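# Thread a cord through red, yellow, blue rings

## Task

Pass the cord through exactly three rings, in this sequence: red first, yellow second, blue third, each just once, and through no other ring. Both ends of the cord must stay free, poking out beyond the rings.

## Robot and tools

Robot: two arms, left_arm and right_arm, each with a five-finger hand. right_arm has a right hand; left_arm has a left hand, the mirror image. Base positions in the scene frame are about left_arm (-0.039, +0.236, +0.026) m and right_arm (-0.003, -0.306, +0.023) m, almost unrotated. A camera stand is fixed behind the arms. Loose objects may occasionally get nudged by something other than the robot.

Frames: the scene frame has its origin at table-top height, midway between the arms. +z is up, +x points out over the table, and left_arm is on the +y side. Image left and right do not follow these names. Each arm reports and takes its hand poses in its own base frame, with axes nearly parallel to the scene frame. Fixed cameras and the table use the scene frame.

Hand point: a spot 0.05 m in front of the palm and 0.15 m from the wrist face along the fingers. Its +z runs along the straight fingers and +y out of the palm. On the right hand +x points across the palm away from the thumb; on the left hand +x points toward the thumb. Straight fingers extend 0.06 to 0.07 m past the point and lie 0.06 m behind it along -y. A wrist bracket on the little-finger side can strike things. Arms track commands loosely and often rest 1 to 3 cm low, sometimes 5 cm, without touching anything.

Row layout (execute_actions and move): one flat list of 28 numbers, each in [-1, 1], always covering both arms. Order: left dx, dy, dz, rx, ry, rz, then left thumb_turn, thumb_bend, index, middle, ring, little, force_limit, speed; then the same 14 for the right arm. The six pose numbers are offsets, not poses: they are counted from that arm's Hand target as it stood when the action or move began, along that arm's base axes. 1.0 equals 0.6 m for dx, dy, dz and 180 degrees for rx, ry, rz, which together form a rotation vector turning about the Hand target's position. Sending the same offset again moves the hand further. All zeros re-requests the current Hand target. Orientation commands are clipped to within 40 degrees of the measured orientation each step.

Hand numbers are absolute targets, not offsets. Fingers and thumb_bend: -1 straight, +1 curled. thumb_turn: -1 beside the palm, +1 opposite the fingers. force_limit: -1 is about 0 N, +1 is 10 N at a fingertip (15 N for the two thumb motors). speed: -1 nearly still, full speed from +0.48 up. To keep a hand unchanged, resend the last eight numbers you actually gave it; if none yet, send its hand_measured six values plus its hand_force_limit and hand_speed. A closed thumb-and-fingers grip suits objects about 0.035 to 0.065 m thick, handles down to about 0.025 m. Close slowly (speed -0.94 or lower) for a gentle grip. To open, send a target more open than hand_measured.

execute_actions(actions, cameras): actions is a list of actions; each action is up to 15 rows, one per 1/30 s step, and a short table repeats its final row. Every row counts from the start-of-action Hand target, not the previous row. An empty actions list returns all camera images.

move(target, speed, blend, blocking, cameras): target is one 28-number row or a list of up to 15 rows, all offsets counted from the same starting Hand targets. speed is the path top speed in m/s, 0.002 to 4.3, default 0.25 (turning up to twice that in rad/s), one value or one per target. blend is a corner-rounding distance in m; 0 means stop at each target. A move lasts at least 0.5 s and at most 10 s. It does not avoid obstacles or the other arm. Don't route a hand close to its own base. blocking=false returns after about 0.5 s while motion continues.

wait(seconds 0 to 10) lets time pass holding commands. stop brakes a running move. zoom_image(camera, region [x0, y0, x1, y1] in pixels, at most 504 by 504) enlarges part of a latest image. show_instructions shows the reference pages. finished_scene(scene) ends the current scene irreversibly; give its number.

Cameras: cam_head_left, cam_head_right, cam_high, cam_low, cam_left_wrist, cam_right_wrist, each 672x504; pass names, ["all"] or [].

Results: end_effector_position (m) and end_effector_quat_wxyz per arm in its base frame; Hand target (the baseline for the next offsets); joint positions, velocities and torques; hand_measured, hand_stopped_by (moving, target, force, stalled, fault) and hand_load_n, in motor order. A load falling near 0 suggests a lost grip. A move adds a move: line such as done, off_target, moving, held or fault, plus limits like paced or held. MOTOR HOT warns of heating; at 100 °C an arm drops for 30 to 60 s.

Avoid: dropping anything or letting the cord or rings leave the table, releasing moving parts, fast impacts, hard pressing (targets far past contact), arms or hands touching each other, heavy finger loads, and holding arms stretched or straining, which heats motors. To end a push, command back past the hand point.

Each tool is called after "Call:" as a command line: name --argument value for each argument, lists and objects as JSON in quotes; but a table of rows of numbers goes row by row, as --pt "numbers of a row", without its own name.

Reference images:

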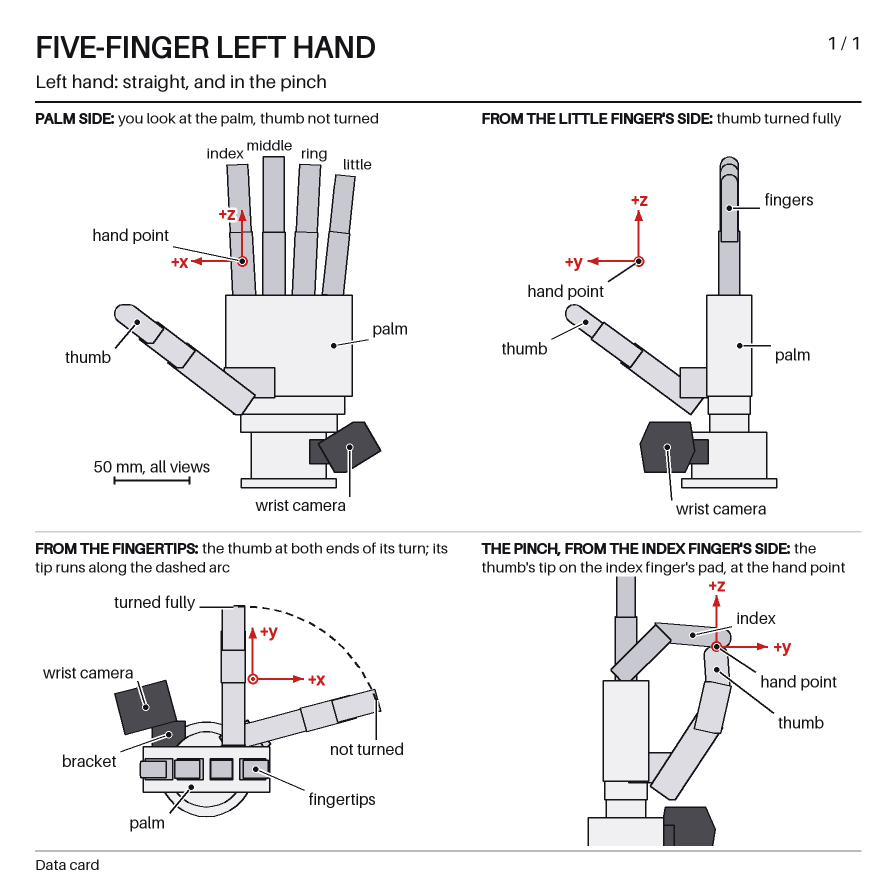

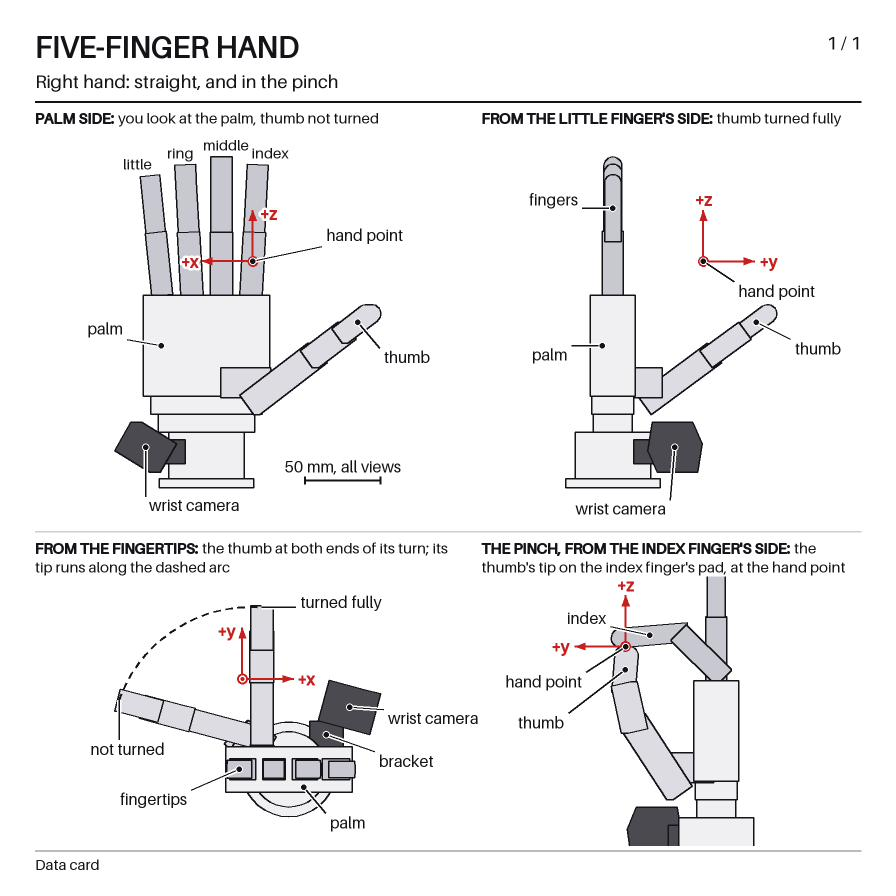

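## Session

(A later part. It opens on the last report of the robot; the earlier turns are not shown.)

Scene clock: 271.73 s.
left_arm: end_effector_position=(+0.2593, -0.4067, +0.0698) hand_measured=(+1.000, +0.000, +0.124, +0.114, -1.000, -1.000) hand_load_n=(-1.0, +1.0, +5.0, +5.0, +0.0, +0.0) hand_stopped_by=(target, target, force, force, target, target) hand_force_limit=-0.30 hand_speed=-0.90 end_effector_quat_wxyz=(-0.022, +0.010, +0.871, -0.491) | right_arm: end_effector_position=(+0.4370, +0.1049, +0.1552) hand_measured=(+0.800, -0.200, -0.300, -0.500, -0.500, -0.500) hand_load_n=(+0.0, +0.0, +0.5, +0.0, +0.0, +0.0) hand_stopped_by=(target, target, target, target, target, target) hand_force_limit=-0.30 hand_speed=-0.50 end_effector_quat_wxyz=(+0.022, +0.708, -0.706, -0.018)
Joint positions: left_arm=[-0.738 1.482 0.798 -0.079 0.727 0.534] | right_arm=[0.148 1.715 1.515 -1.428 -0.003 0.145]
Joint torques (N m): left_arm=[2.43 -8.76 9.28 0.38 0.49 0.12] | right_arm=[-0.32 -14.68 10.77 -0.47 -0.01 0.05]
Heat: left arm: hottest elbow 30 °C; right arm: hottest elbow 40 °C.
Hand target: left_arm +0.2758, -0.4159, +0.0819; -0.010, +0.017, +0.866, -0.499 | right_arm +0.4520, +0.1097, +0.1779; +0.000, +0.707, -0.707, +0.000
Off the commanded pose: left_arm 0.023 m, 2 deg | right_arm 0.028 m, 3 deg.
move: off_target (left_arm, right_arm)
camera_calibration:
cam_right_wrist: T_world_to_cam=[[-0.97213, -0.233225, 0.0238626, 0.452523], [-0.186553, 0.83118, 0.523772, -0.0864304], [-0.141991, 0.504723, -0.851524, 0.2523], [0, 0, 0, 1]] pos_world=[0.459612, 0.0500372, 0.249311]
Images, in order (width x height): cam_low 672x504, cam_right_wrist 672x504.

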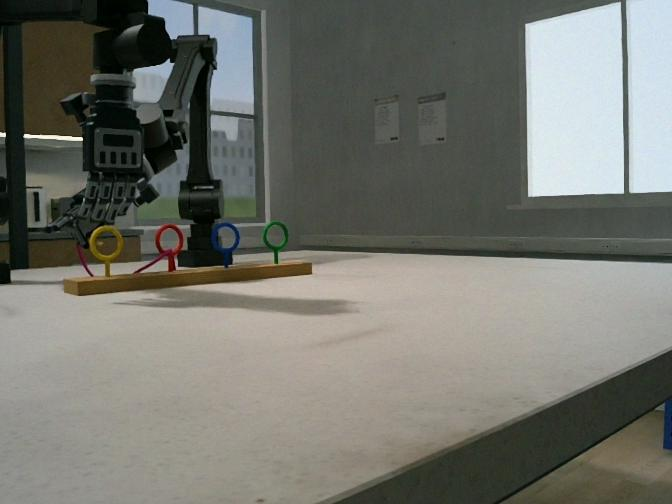

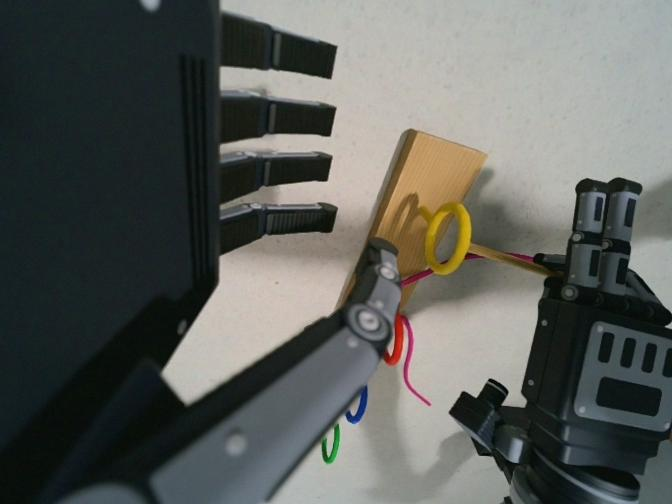

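Call:
move --target '[0.033,-0.012,0.004,0,-0.019,0,1,0,0.3,0.3,-1,-1,-0.3,-0.9,0,0,0,0,0,0,0.8,-0.2,-0.3,-0.5,-0.5,-0.5,-0.3,-0.5]' --speed 0.06 --cameras '["cam_low","cam_right_wrist"]'

Call:
zoom_image --camera "cam_right_wrist" --region '[360, 150, 560, 350]'

Call:
zoom_image --camera "cam_low" --region '[76, 220, 136, 280]'

Scene clock: 275.30 s.
left_arm: end_effector_position=(+0.2775, -0.4140, +0.0737) hand_measured=(+1.000, +0.000, +0.124, +0.114, -1.000, -1.000) hand_load_n=(-1.0, +1.0, +5.0, +5.0, +0.0, +0.0) hand_stopped_by=(target, target, force, force, target, target) hand_force_limit=-0.30 hand_speed=-0.90 end_effector_quat_wxyz=(+0.002, +0.026, +0.870, -0.492) | right_arm: end_effector_position=(+0.4370, +0.1049, +0.1552) hand_measured=(+0.800, -0.200, -0.300, -0.500, -0.500, -0.500) hand_load_n=(+0.0, +0.0, +0.0, +0.5, +0.0, +0.0) hand_stopped_by=(target, target, target, target, target, target) hand_force_limit=-0.30 hand_speed=-0.50 end_effector_quat_wxyz=(+0.022, +0.708, -0.706, -0.018)
Joint positions: left_arm=[-0.733 1.501 0.834 -0.079 0.71 0.577] | right_arm=[0.148 1.715 1.515 -1.428 -0.003 0.145]
Joint torques (N m): left_arm=[2.32 -8.76 9.46 0.5 0.22 0.11] | right_arm=[0.26 -14.27 10.62 -0.49 0.02 0.06]
Heat: left arm: hottest elbow 30 °C; right arm: hottest elbow 40 °C.
Hand target: left_arm +0.2956, -0.4231, +0.0842; +0.016, +0.032, +0.866, -0.498 | right_arm +0.4520, +0.1097, +0.1779; +0.000, +0.707, -0.707, +0.000
Off the commanded pose: left_arm 0.023 m, 2 deg | right_arm 0.028 m, 3 deg.
move: off_target (left_arm, right_arm)
camera_calibration:
cam_right_wrist: T_world_to_cam=[[-0.97213, -0.233225, 0.0238626, 0.452523], [-0.186553, 0.83118, 0.523772, -0.0864304], [-0.141991, 0.504723, -0.851524, 0.2523], [0, 0, 0, 1]] pos_world=[0.459612, 0.0500372, 0.249311]
Images, in order (width x height): cam_low 672x504, cam_right_wrist 672x504.

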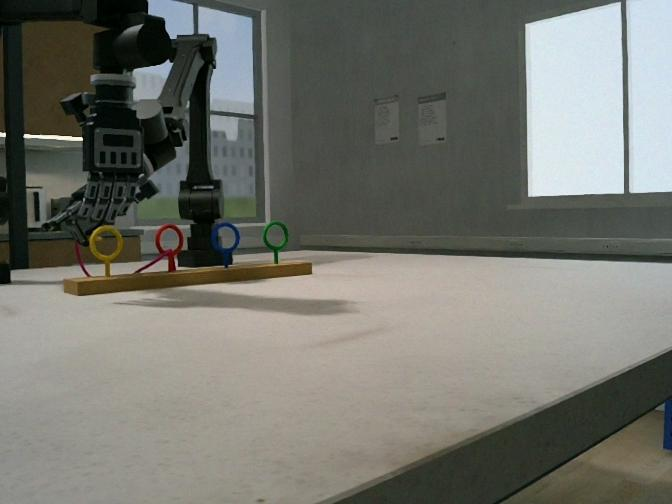

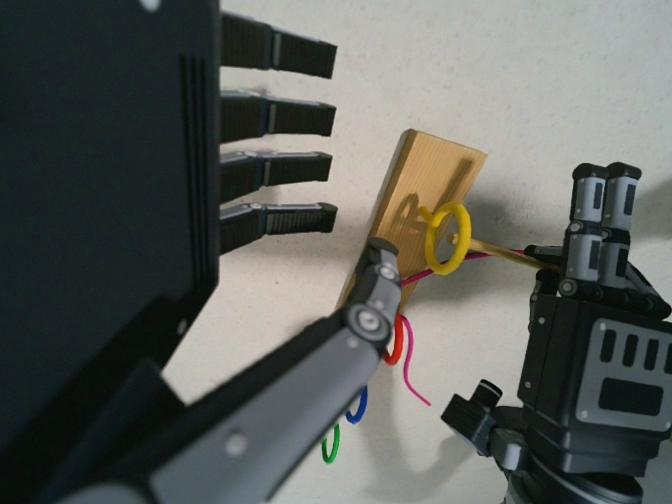

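Scaled by 2.520 from the camera's 672x504 image, which has a finer 960x720 frame.

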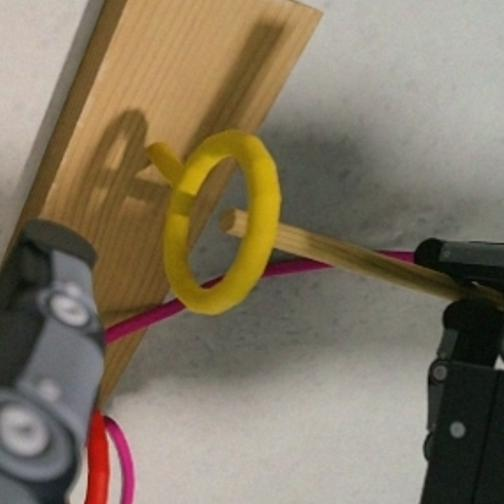

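Scaled by 8.400 from the camera's 672x504 image, which has a finer 960x720 frame.

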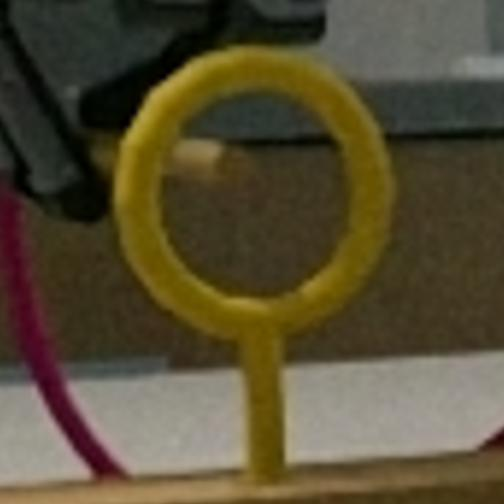

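Call:
move --target '[0.04,0.002,-0.011,0,0,0,1,0,0.3,0.3,-1,-1,-0.3,-0.9,0,0,0,0,0,0,0.8,-0.2,-0.3,-0.5,-0.5,-0.5,-0.3,-0.5]' --speed 0.06 --cameras '["cam_low","cam_right_wrist"]'

Call:
zoom_image --camera "cam_right_wrist" --region '[360, 150, 560, 350]'

Call:
zoom_image --camera "cam_low" --region '[76, 220, 136, 280]'

Scene clock: 278.80 s.
left_arm: end_effector_position=(+0.3030, -0.4132, +0.0670) hand_measured=(+1.000, +0.000, +0.124, +0.114, -1.000, -1.000) hand_load_n=(-1.0, +1.0, +5.0, +5.0, +0.0, +0.0) hand_stopped_by=(target, target, force, force, target, target) hand_force_limit=-0.30 hand_speed=-0.90 end_effector_quat_wxyz=(+0.005, +0.025, +0.870, -0.492) | right_arm: end_effector_position=(+0.4370, +0.1049, +0.1552) hand_measured=(+0.800, -0.200, -0.300, -0.500, -0.500, -0.500) hand_load_n=(+0.0, +0.0, +0.0, +0.0, +0.0, +0.0) hand_stopped_by=(target, target, target, target, target, target) hand_force_limit=-0.30 hand_speed=-0.50 end_effector_quat_wxyz=(+0.022, +0.708, -0.706, -0.018)
Joint positions: left_arm=[-0.695 1.556 0.88 -0.092 0.731 0.61] | right_arm=[0.148 1.715 1.515 -1.428 -0.003 0.145]
Joint torques (N m): left_arm=[2.26 -9.58 9.35 0.38 0.49 0.12] | right_arm=[0.21 -14.68 10.78 -0.5 0.04 0.1]
Heat: left arm: hottest elbow 31 °C; right arm: hottest elbow 40 °C.
Hand target: left_arm +0.3195, -0.4220, +0.0776; +0.016, +0.032, +0.866, -0.498 | right_arm +0.4520, +0.1097, +0.1779; +0.000, +0.707, -0.707, +0.000
Off the commanded pose: left_arm 0.022 m, 2 deg | right_arm 0.028 m, 3 deg.
move: off_target (left_arm, right_arm)
camera_calibration:
cam_right_wrist: T_world_to_cam=[[-0.97213, -0.233225, 0.0238626, 0.452523], [-0.186553, 0.83118, 0.523772, -0.0864304], [-0.141991, 0.504723, -0.851524, 0.2523], [0, 0, 0, 1]] pos_world=[0.459612, 0.0500372, 0.249311]
Images, in order (width x height): cam_low 672x504, cam_right_wrist 672x504.

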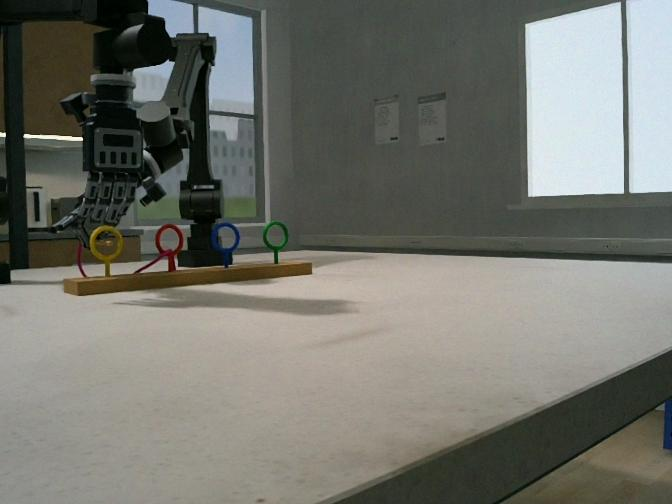

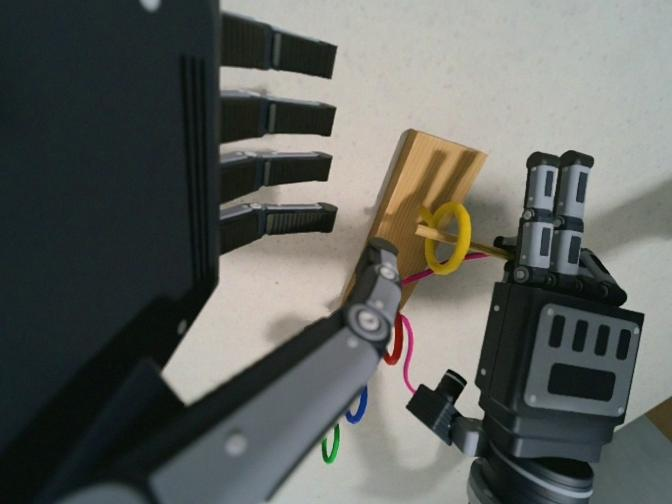

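Scaled by 2.520 from the camera's 672x504 image, which has a finer 960x720 frame.

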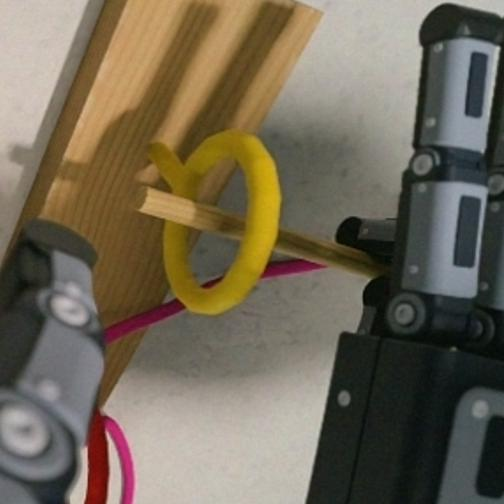

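Scaled by 8.400 from the camera's 672x504 image, which has a finer 960x720 frame.

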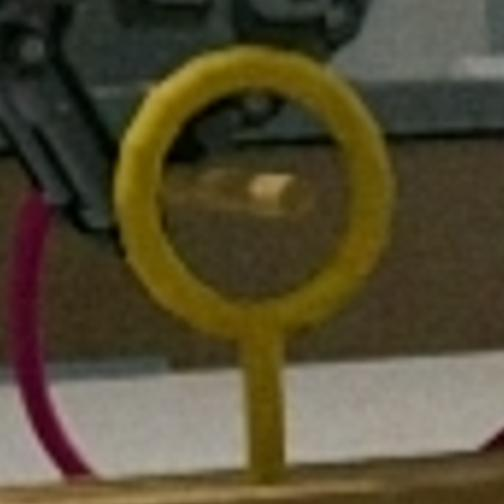

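Call:
move --target '[0.04,-0.003,0.0,0,0,0,1,0,0.3,0.3,-1,-1,-0.3,-0.9,0,0,0,0,0,0,0.8,-0.2,-0.3,-0.5,-0.5,-0.5,-0.3,-0.5]' --speed 0.06 --cameras '["cam_low","cam_right_wrist"]'

Call:
zoom_image --camera "cam_right_wrist" --region '[330, 150, 580, 400]'

Call:
zoom_image --camera "cam_low" --region '[76, 160, 196, 280]'

Scene clock: 282.07 s.
left_arm: end_effector_position=(+0.3269, -0.4155, +0.0675) hand_measured=(+1.000, +0.000, +0.124, +0.114, -1.000, -1.000) hand_load_n=(-1.0, +1.0, +5.0, +5.0, +0.0, +0.0) hand_stopped_by=(target, target, force, force, target, target) hand_force_limit=-0.30 hand_speed=-0.90 end_effector_quat_wxyz=(+0.005, +0.025, +0.870, -0.492) | right_arm: end_effector_position=(+0.4370, +0.1049, +0.1552) hand_measured=(+0.800, -0.200, -0.300, -0.500, -0.500, -0.500) hand_load_n=(+0.0, +0.0, +0.0, +0.0, +0.0, +0.0) hand_stopped_by=(target, target, target, target, target, target) hand_force_limit=-0.30 hand_speed=-0.50 end_effector_quat_wxyz=(+0.022, +0.708, -0.706, -0.018)
Joint positions: left_arm=[-0.665 1.601 0.941 -0.125 0.753 0.638] | right_arm=[0.148 1.715 1.515 -1.428 -0.003 0.145]
Joint torques (N m): left_arm=[2.26 -10.17 9.39 0.36 0.51 0.14] | right_arm=[0.09 -14.56 10.71 -0.54 0.01 0.08]
Heat: left arm: hottest elbow 31 °C; right arm: hottest elbow 40 °C.
Hand target: left_arm +0.3436, -0.4238, +0.0777; +0.016, +0.032, +0.866, -0.498 | right_arm +0.4520, +0.1097, +0.1779; +0.000, +0.707, -0.707, +0.000
Off the commanded pose: left_arm 0.021 m, 2 deg | right_arm 0.028 m, 3 deg.
move: off_target (left_arm, right_arm)
camera_calibration:
cam_right_wrist: T_world_to_cam=[[-0.97213, -0.233225, 0.0238626, 0.452523], [-0.186553, 0.83118, 0.523772, -0.0864304], [-0.141991, 0.504723, -0.851524, 0.2523], [0, 0, 0, 1]] pos_world=[0.459612, 0.0500372, 0.249311]
Images, in order (width x height): cam_low 672x504, cam_right_wrist 672x504.

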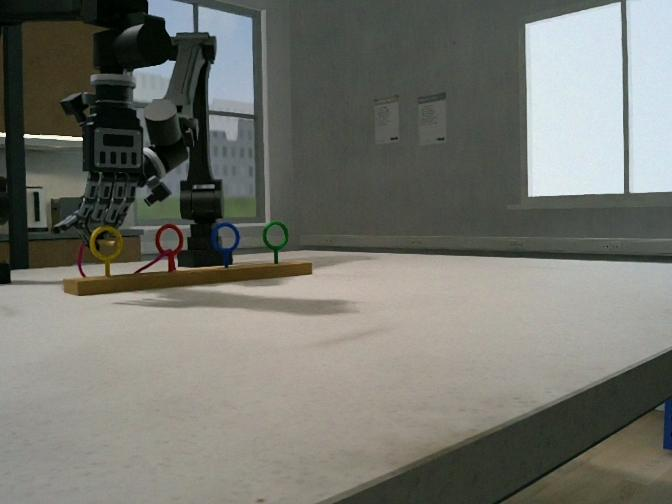

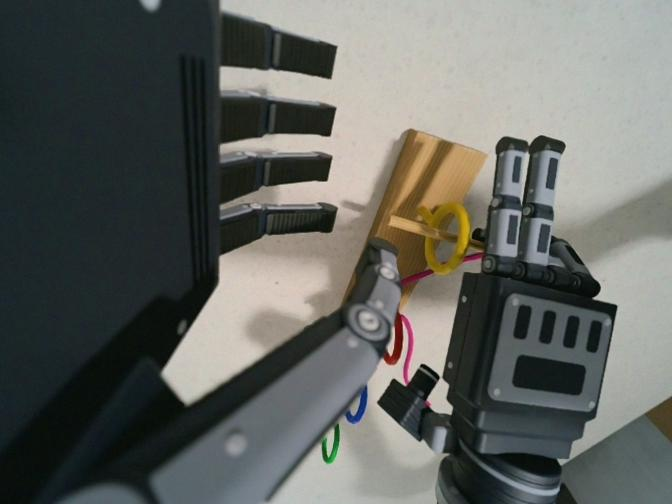

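Scaled by 2.016 from the camera's 672x504 image, which has a finer 960x720 frame.

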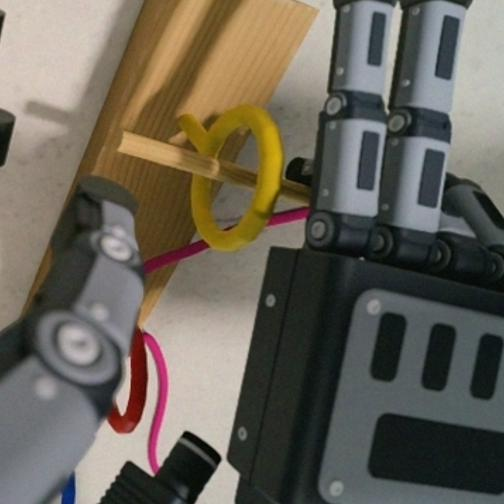

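Scaled by 4.200 from the camera's 672x504 image, which has a finer 960x720 frame.

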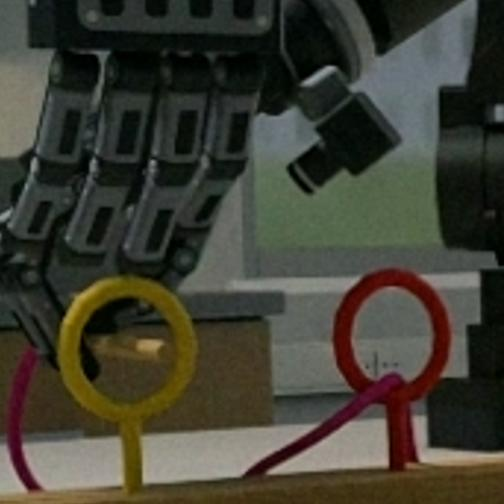

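Call:
move --target '[0.03,-0.001,0.0,0,0,0,1,0,0.3,0.3,-1,-1,-0.3,-0.9,0,0,0,0,0,0,0.8,-0.2,-0.3,-0.5,-0.5,-0.5,-0.3,-0.5]' --speed 0.06 --cameras '["cam_low","cam_right_wrist","cam_head_left","cam_left_wrist"]'

Call:
zoom_image --camera "cam_right_wrist" --region '[330, 150, 580, 400]'

Call:
zoom_image --camera "cam_low" --region '[76, 160, 196, 280]'

Scene clock: 284.47 s.
left_arm: end_effector_position=(+0.3446, -0.4167, +0.0678) hand_measured=(+1.000, +0.000, +0.124, +0.114, -1.000, -1.000) hand_load_n=(-1.0, +1.0, +5.0, +5.0, +0.0, +0.0) hand_stopped_by=(target, target, force, force, target, target) hand_force_limit=-0.30 hand_speed=-0.90 end_effector_quat_wxyz=(+0.005, +0.025, +0.870, -0.492) | right_arm: end_effector_position=(+0.4370, +0.1049, +0.1552) hand_measured=(+0.800, -0.200, -0.300, -0.500, -0.500, -0.500) hand_load_n=(+0.0, +0.0, +0.0, +0.0, +0.0, +0.0) hand_stopped_by=(target, target, target, target, target, target) hand_force_limit=-0.30 hand_speed=-0.50 end_effector_quat_wxyz=(+0.022, +0.708, -0.706, -0.018)
Joint positions: left_arm=[-0.644 1.635 0.987 -0.152 0.768 0.659] | right_arm=[0.148 1.715 1.515 -1.428 -0.003 0.145]
Joint torques (N m): left_arm=[2.26 -10.64 9.44 0.35 0.52 0.12] | right_arm=[0.21 -14.97 10.67 -0.57 0.04 0.08]
Heat: left arm: hottest elbow 31 °C; right arm: hottest elbow 41 °C.
Hand target: left_arm +0.3616, -0.4245, +0.0778; +0.016, +0.032, +0.866, -0.499 | right_arm +0.4520, +0.1097, +0.1779; +0.000, +0.707, -0.707, +0.000
Off the commanded pose: left_arm 0.021 m, 2 deg | right_arm 0.028 m, 3 deg.
move: off_target (left_arm, right_arm)
camera_calibration:
cam_left_wrist: T_world_to_cam=[[-0.29944, -0.522708, 0.798193, -0.160943], [-0.796309, 0.597744, 0.0927075, 0.511381], [-0.525574, -0.607848, -0.595225, 0.0832755], [0, 0, 0, 1]] pos_world=[0.402792, -0.339182, 0.130622]
cam_right_wrist: T_world_to_cam=[[-0.97213, -0.233225, 0.0238626, 0.452523], [-0.186553, 0.83118, 0.523772, -0.0864304], [-0.141991, 0.504723, -0.851524, 0.2523], [0, 0, 0, 1]] pos_world=[0.459612, 0.0500372, 0.249311]
Images, in order (width x height): cam_head_left 672x504, cam_low 672x504, cam_left_wrist 672x504, cam_right_wrist 672x504.

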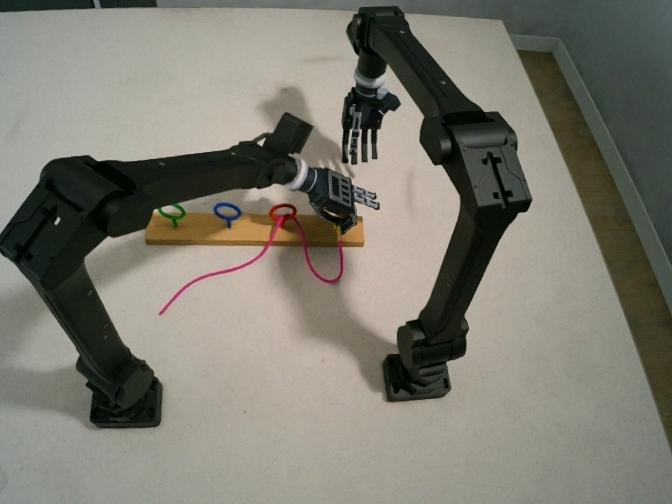

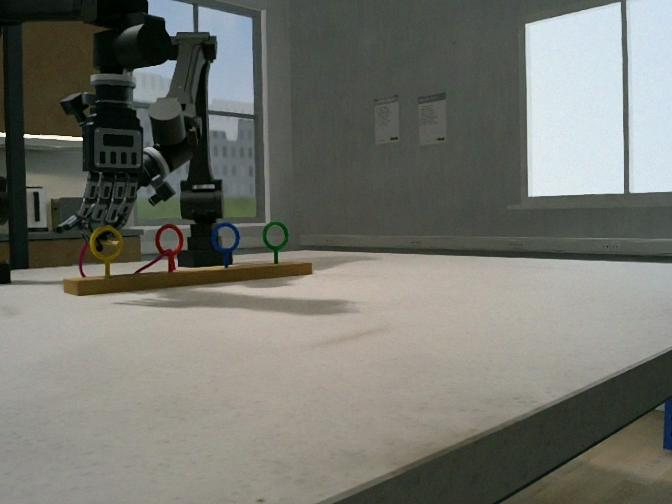

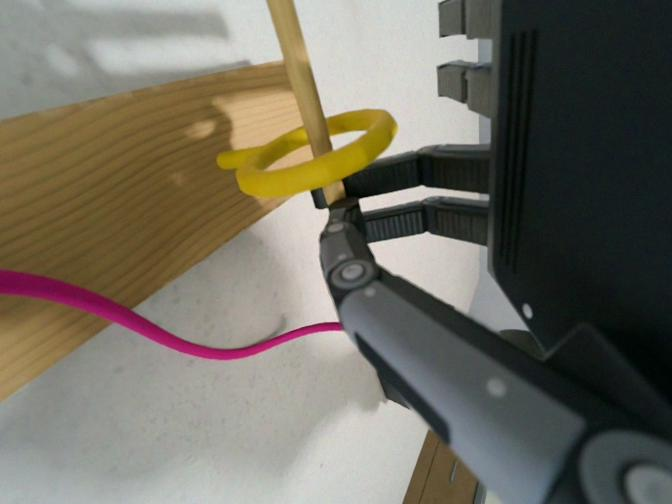

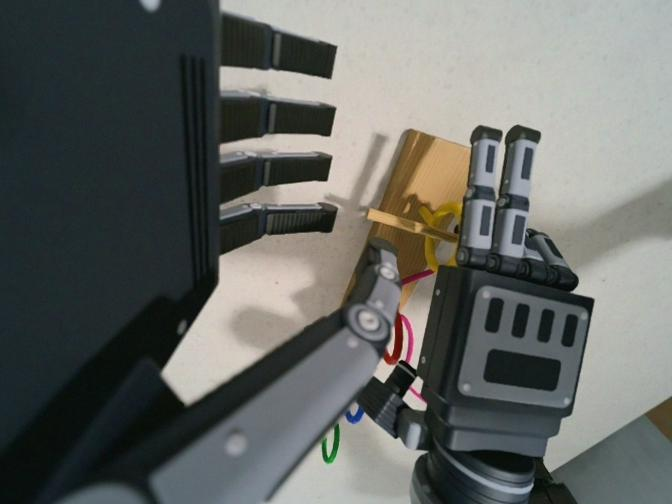

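Scaled by 2.016 from the camera's 672x504 image, which has a finer 960x720 frame.

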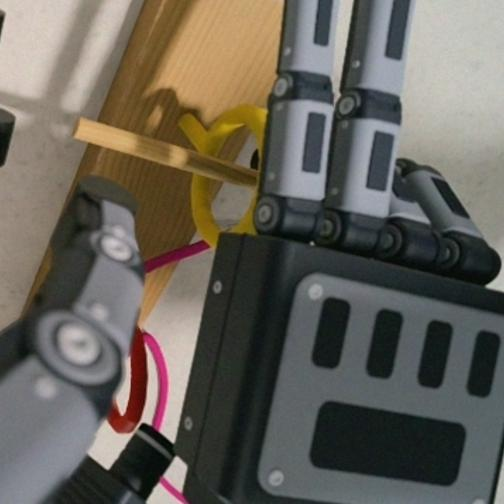

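Scaled by 4.200 from the camera's 672x504 image, which has a finer 960x720 frame.

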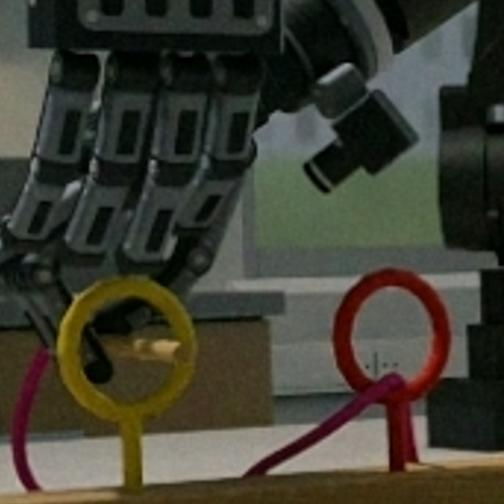

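Call:
move --target '[0,0,0,0,0,0,1,0,0.3,0.3,-1,-1,-0.3,-0.9,-0.05,0.0255,-0.115,0,0,0,0.8,0,-0.7,-0.5,-0.5,-0.5,-0.3,-0.5]' --speed 0.08 --cameras '["cam_low","cam_right_wrist","cam_head_left","cam_left_wrist"]'

Call:
zoom_image --camera "cam_right_wrist" --region '[300, 120, 550, 370]'

Call:
zoom_image --camera "cam_low" --region '[36, 160, 176, 300]'

Scene clock: 304.40 s.
left_arm: end_effector_position=(+0.3445, -0.4167, +0.0678) hand_measured=(+1.000, +0.000, +0.124, +0.114, -1.000, -1.000) hand_load_n=(-1.0, +1.0, +5.0, +5.0, +0.0, +0.0) hand_stopped_by=(target, target, force, force, target, target) hand_force_limit=-0.30 hand_speed=-0.90 end_effector_quat_wxyz=(+0.005, +0.025, +0.870, -0.492) | right_arm: end_effector_position=(+0.4218, +0.1215, +0.1049) hand_measured=(+0.800, +0.000, -0.700, -0.500, -0.500, -0.500) hand_load_n=(+0.0, +0.0, +0.0, +0.0, +0.0, +0.0) hand_stopped_by=(target, target, target, target, target, target) hand_force_limit=-0.30 hand_speed=-0.50 end_effector_quat_wxyz=(+0.007, +0.707, -0.707, -0.007)
Joint positions: left_arm=[-0.644 1.635 0.987 -0.152 0.768 0.659] | right_arm=[0.186 1.693 1.356 -1.254 -0.003 0.185]
Joint torques (N m): left_arm=[2.14 -10.64 9.48 0.36 0.52 0.12] | right_arm=[0.09 -13.57 6.12 0.21 0 0.09]
Heat: left arm: hottest elbow 32 °C; right arm: hottest elbow 41 °C.
Hand target: left_arm +0.3615, -0.4244, +0.0777; +0.016, +0.032, +0.866, -0.498 | right_arm +0.4220, +0.1250, +0.1088; +0.000, +0.707, -0.707, +0.000
Off the commanded pose: left_arm 0.021 m, 2 deg | right_arm 0.005 m, 1 deg.
move: off_target (left_arm)
camera_calibration:
cam_left_wrist: T_world_to_cam=[[-0.299522, -0.522801, 0.798101, -0.160929], [-0.796209, 0.597859, 0.0928198, 0.511366], [-0.525679, -0.607654, -0.595331, 0.0833978], [0, 0, 0, 1]] pos_world=[0.402792, -0.339182, 0.130622]
cam_right_wrist: T_world_to_cam=[[-0.972865, -0.231038, -0.012479, 0.446735], [-0.203608, 0.829251, 0.520468, -0.0688643], [-0.109899, 0.508885, -0.85379, 0.185071], [0, 0, 0, 1]] pos_world=[0.44093, 0.0661384, 0.199428]
Images, in order (width x height): cam_head_left 672x504, cam_low 672x504, cam_left_wrist 672x504, cam_right_wrist 672x504.

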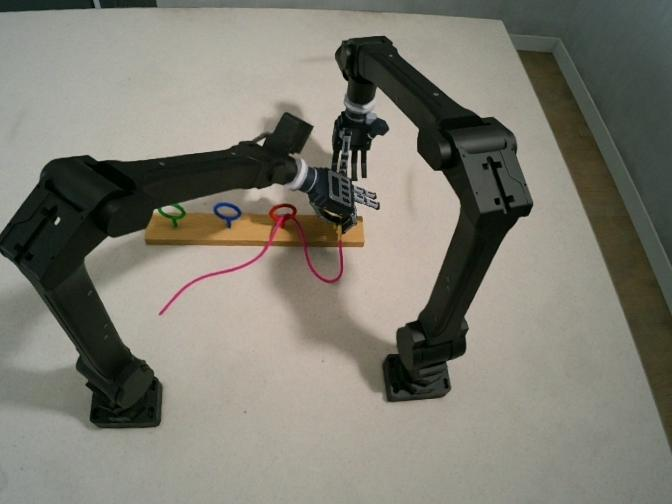

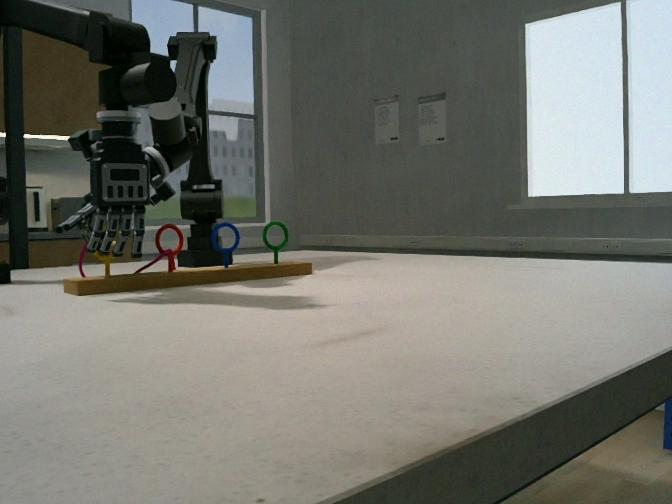

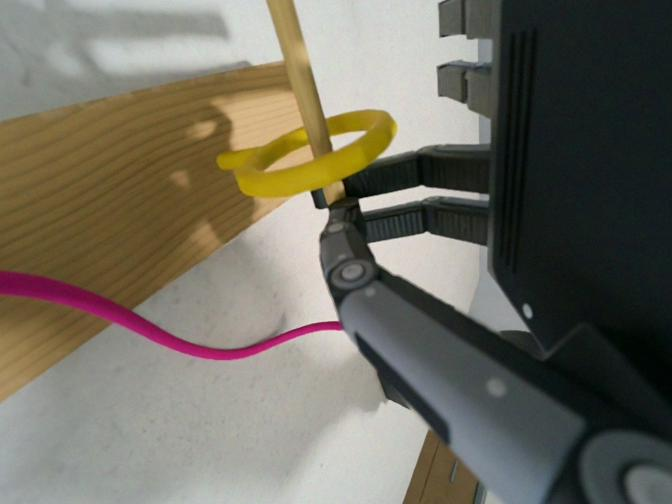

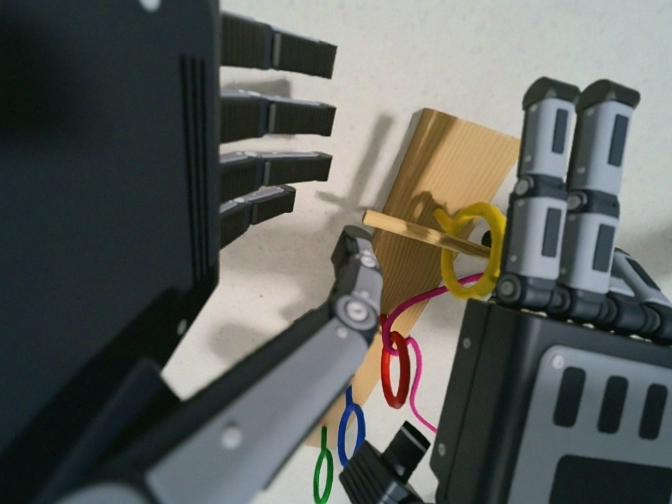

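Scaled by 2.016 from the camera's 672x504 image, which has a finer 960x720 frame.

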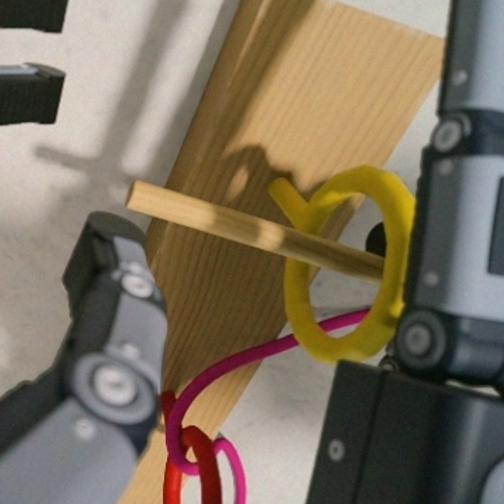

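Scaled by 3.600 from the camera's 672x504 image, which has a finer 960x720 frame.

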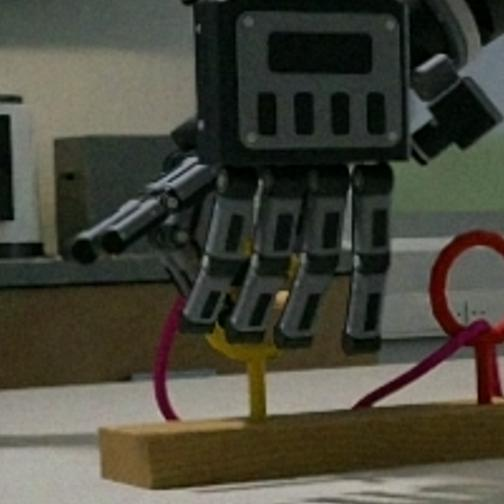

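Call:
move --target '[0,0,0,0,0,0,1,0,0.3,0.3,-1,-1,-0.3,-0.9,-0.0233,-0.0133,-0.038,0,0,0,0.8,0,-0.7,-0.5,-0.5,-0.5,-0.3,-0.5]' --speed 0.05 --cameras '["cam_low","cam_right_wrist"]'

Call:
zoom_image --camera "cam_right_wrist" --region '[260, 120, 510, 370]'

Call:
zoom_image --camera "cam_low" --region '[36, 160, 176, 300]'

Scene clock: 313.60 s.
left_arm: end_effector_position=(+0.3445, -0.4167, +0.0678) hand_measured=(+1.000, +0.000, +0.124, +0.114, -1.000, -1.000) hand_load_n=(-1.0, +1.0, +5.0, +5.0, +0.0, +0.0) hand_stopped_by=(target, target, force, force, target, target) hand_force_limit=-0.30 hand_speed=-0.90 end_effector_quat_wxyz=(+0.005, +0.025, +0.870, -0.492) | right_arm: end_effector_position=(+0.4067, +0.1187, +0.0823) hand_measured=(+0.800, +0.000, -0.700, -0.500, -0.500, -0.500) hand_load_n=(+0.0, +0.0, +0.0, +0.0, +0.0, +0.0) hand_stopped_by=(target, target, target, target, target, target) hand_force_limit=-0.30 hand_speed=-0.50 end_effector_quat_wxyz=(+0.007, +0.707, -0.707, -0.007)
Joint positions: left_arm=[-0.644 1.635 0.987 -0.152 0.768 0.659] | right_arm=[0.186 1.677 1.271 -1.185 -0.003 0.185]
Joint torques (N m): left_arm=[2.2 -10.64 9.48 0.35 0.52 0.13] | right_arm=[-0.32 -13.63 6 0.28 0.02 -0.01]
Heat: left arm: hottest elbow 32 °C; right arm: hottest elbow 39 °C.
Hand target: left_arm +0.3615, -0.4244, +0.0777; +0.016, +0.032, +0.866, -0.498 | right_arm +0.4080, +0.1171, +0.0859; +0.000, +0.708, -0.707, +0.000
Off the commanded pose: left_arm 0.021 m, 2 deg | right_arm 0.004 m, 1 deg.
move: off_target (left_arm)
camera_calibration:
cam_right_wrist: T_world_to_cam=[[-0.97286, -0.231039, -0.0128493, 0.43106], [-0.203796, 0.829194, 0.520484, -0.0577635], [-0.109598, 0.508977, -0.853775, 0.165529], [0, 0, 0, 1]] pos_world=[0.42573, 0.0632385, 0.176928]
Images, in order (width x height): cam_low 672x504, cam_right_wrist 672x504.

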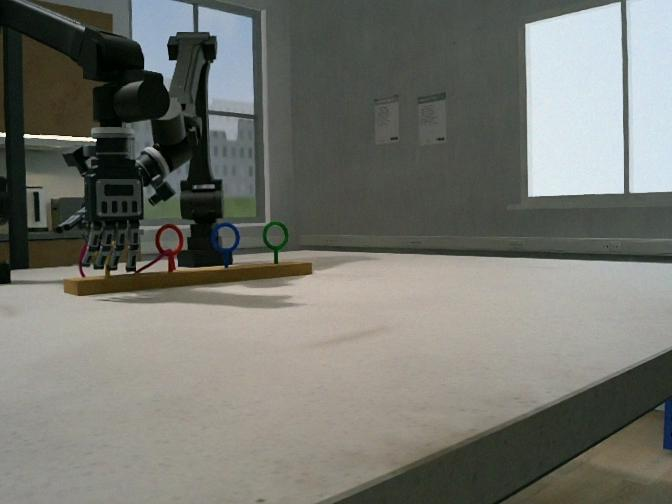

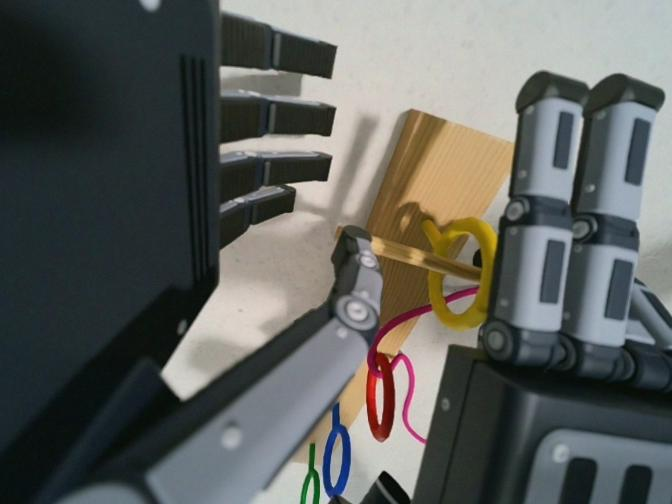

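Scaled by 2.016 from the camera's 672x504 image, which has a finer 960x720 frame.

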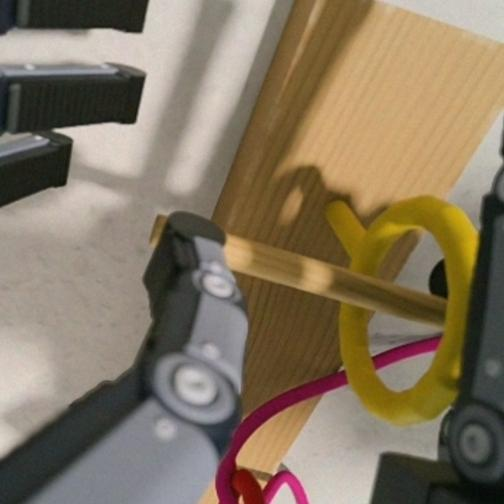

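Scaled by 3.600 from the camera's 672x504 image, which has a finer 960x720 frame.

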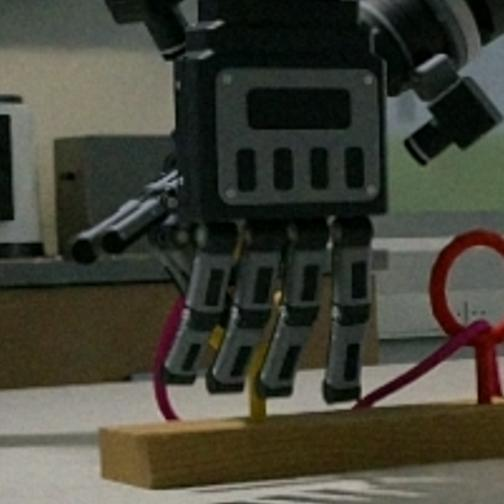

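Call:
move --target '[0,0,0,0,0,0,1,0,0.3,0.3,-1,-1,-0.3,-0.9,-0.0115,-0.001,-0.0135,0,0,0,0.8,0,-0.7,-0.5,-0.5,-0.5,-0.3,-0.5]' --speed 0.05 --cameras '["cam_low","cam_right_wrist"]'

Call:
zoom_image --camera "cam_right_wrist" --region '[260, 120, 510, 370]'

Call:
zoom_image --camera "cam_low" --region '[36, 160, 176, 300]'

Scene clock: 320.27 s.
left_arm: end_effector_position=(+0.3445, -0.4167, +0.0678) hand_measured=(+1.000, +0.000, +0.124, +0.114, -1.000, -1.000) hand_load_n=(-1.0, +1.0, +5.0, +5.0, +0.0, +0.0) hand_stopped_by=(target, target, force, force, target, target) hand_force_limit=-0.30 hand_speed=-0.90 end_effector_quat_wxyz=(+0.005, +0.025, +0.870, -0.492) | right_arm: end_effector_position=(+0.3998, +0.1173, +0.0741) hand_measured=(+0.800, +0.000, -0.700, -0.500, -0.500, -0.500) hand_load_n=(+0.0, +0.0, +0.0, +0.0, +0.0, +0.0) hand_stopped_by=(target, target, target, target, target, target) hand_force_limit=-0.30 hand_speed=-0.50 end_effector_quat_wxyz=(+0.008, +0.707, -0.707, -0.007)
Joint positions: left_arm=[-0.644 1.635 0.987 -0.152 0.768 0.659] | right_arm=[0.186 1.669 1.238 -1.16 -0.003 0.185]
Joint torques (N m): left_arm=[2.14 -10.64 9.48 0.36 0.52 0.12] | right_arm=[-0.67 -13.33 5.93 0.23 0.03 0]
Heat: left arm: hottest elbow 32 °C; right arm: hottest elbow 38 °C.
Hand target: left_arm +0.3615, -0.4244, +0.0777; +0.016, +0.032, +0.866, -0.498 | right_arm +0.4011, +0.1165, +0.0779; +0.000, +0.708, -0.707, +0.000
Off the commanded pose: left_arm 0.021 m, 2 deg | right_arm 0.004 m, 1 deg.
move: off_target (left_arm)
camera_calibration:
cam_right_wrist: T_world_to_cam=[[-0.972866, -0.231055, -0.0120336, 0.423807], [-0.203387, 0.82926, 0.520539, -0.054008], [-0.110294, 0.508863, -0.853753, 0.158728], [0, 0, 0, 1]] pos_world=[0.41883, 0.0619384, 0.168728]
Images, in order (width x height): cam_low 672x504, cam_right_wrist 672x504.

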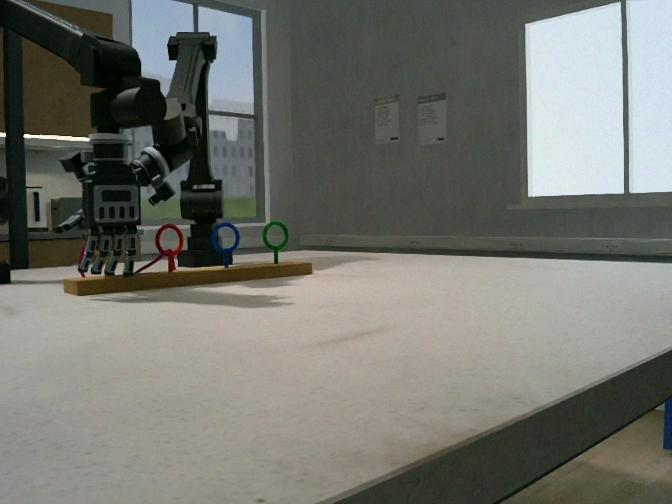

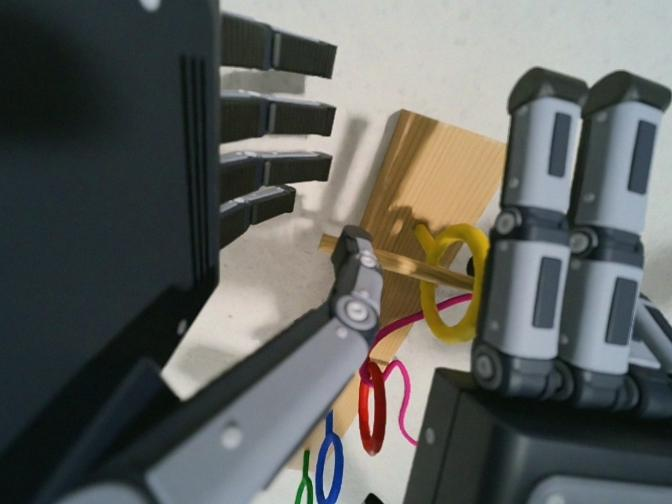

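Scaled by 2.016 from the camera's 672x504 image, which has a finer 960x720 frame.

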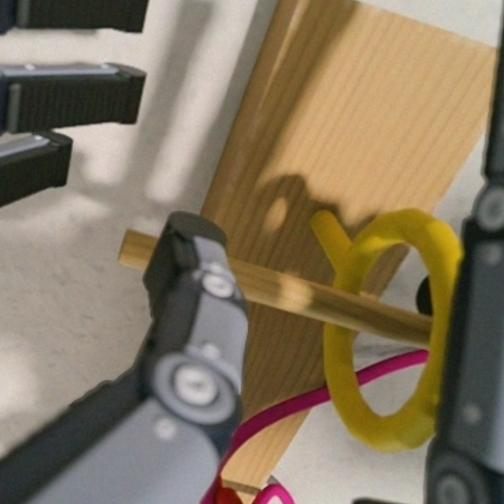

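Scaled by 3.600 from the camera's 672x504 image, which has a finer 960x720 frame.

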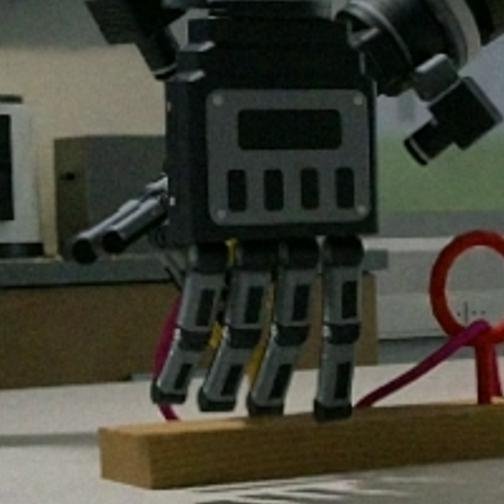

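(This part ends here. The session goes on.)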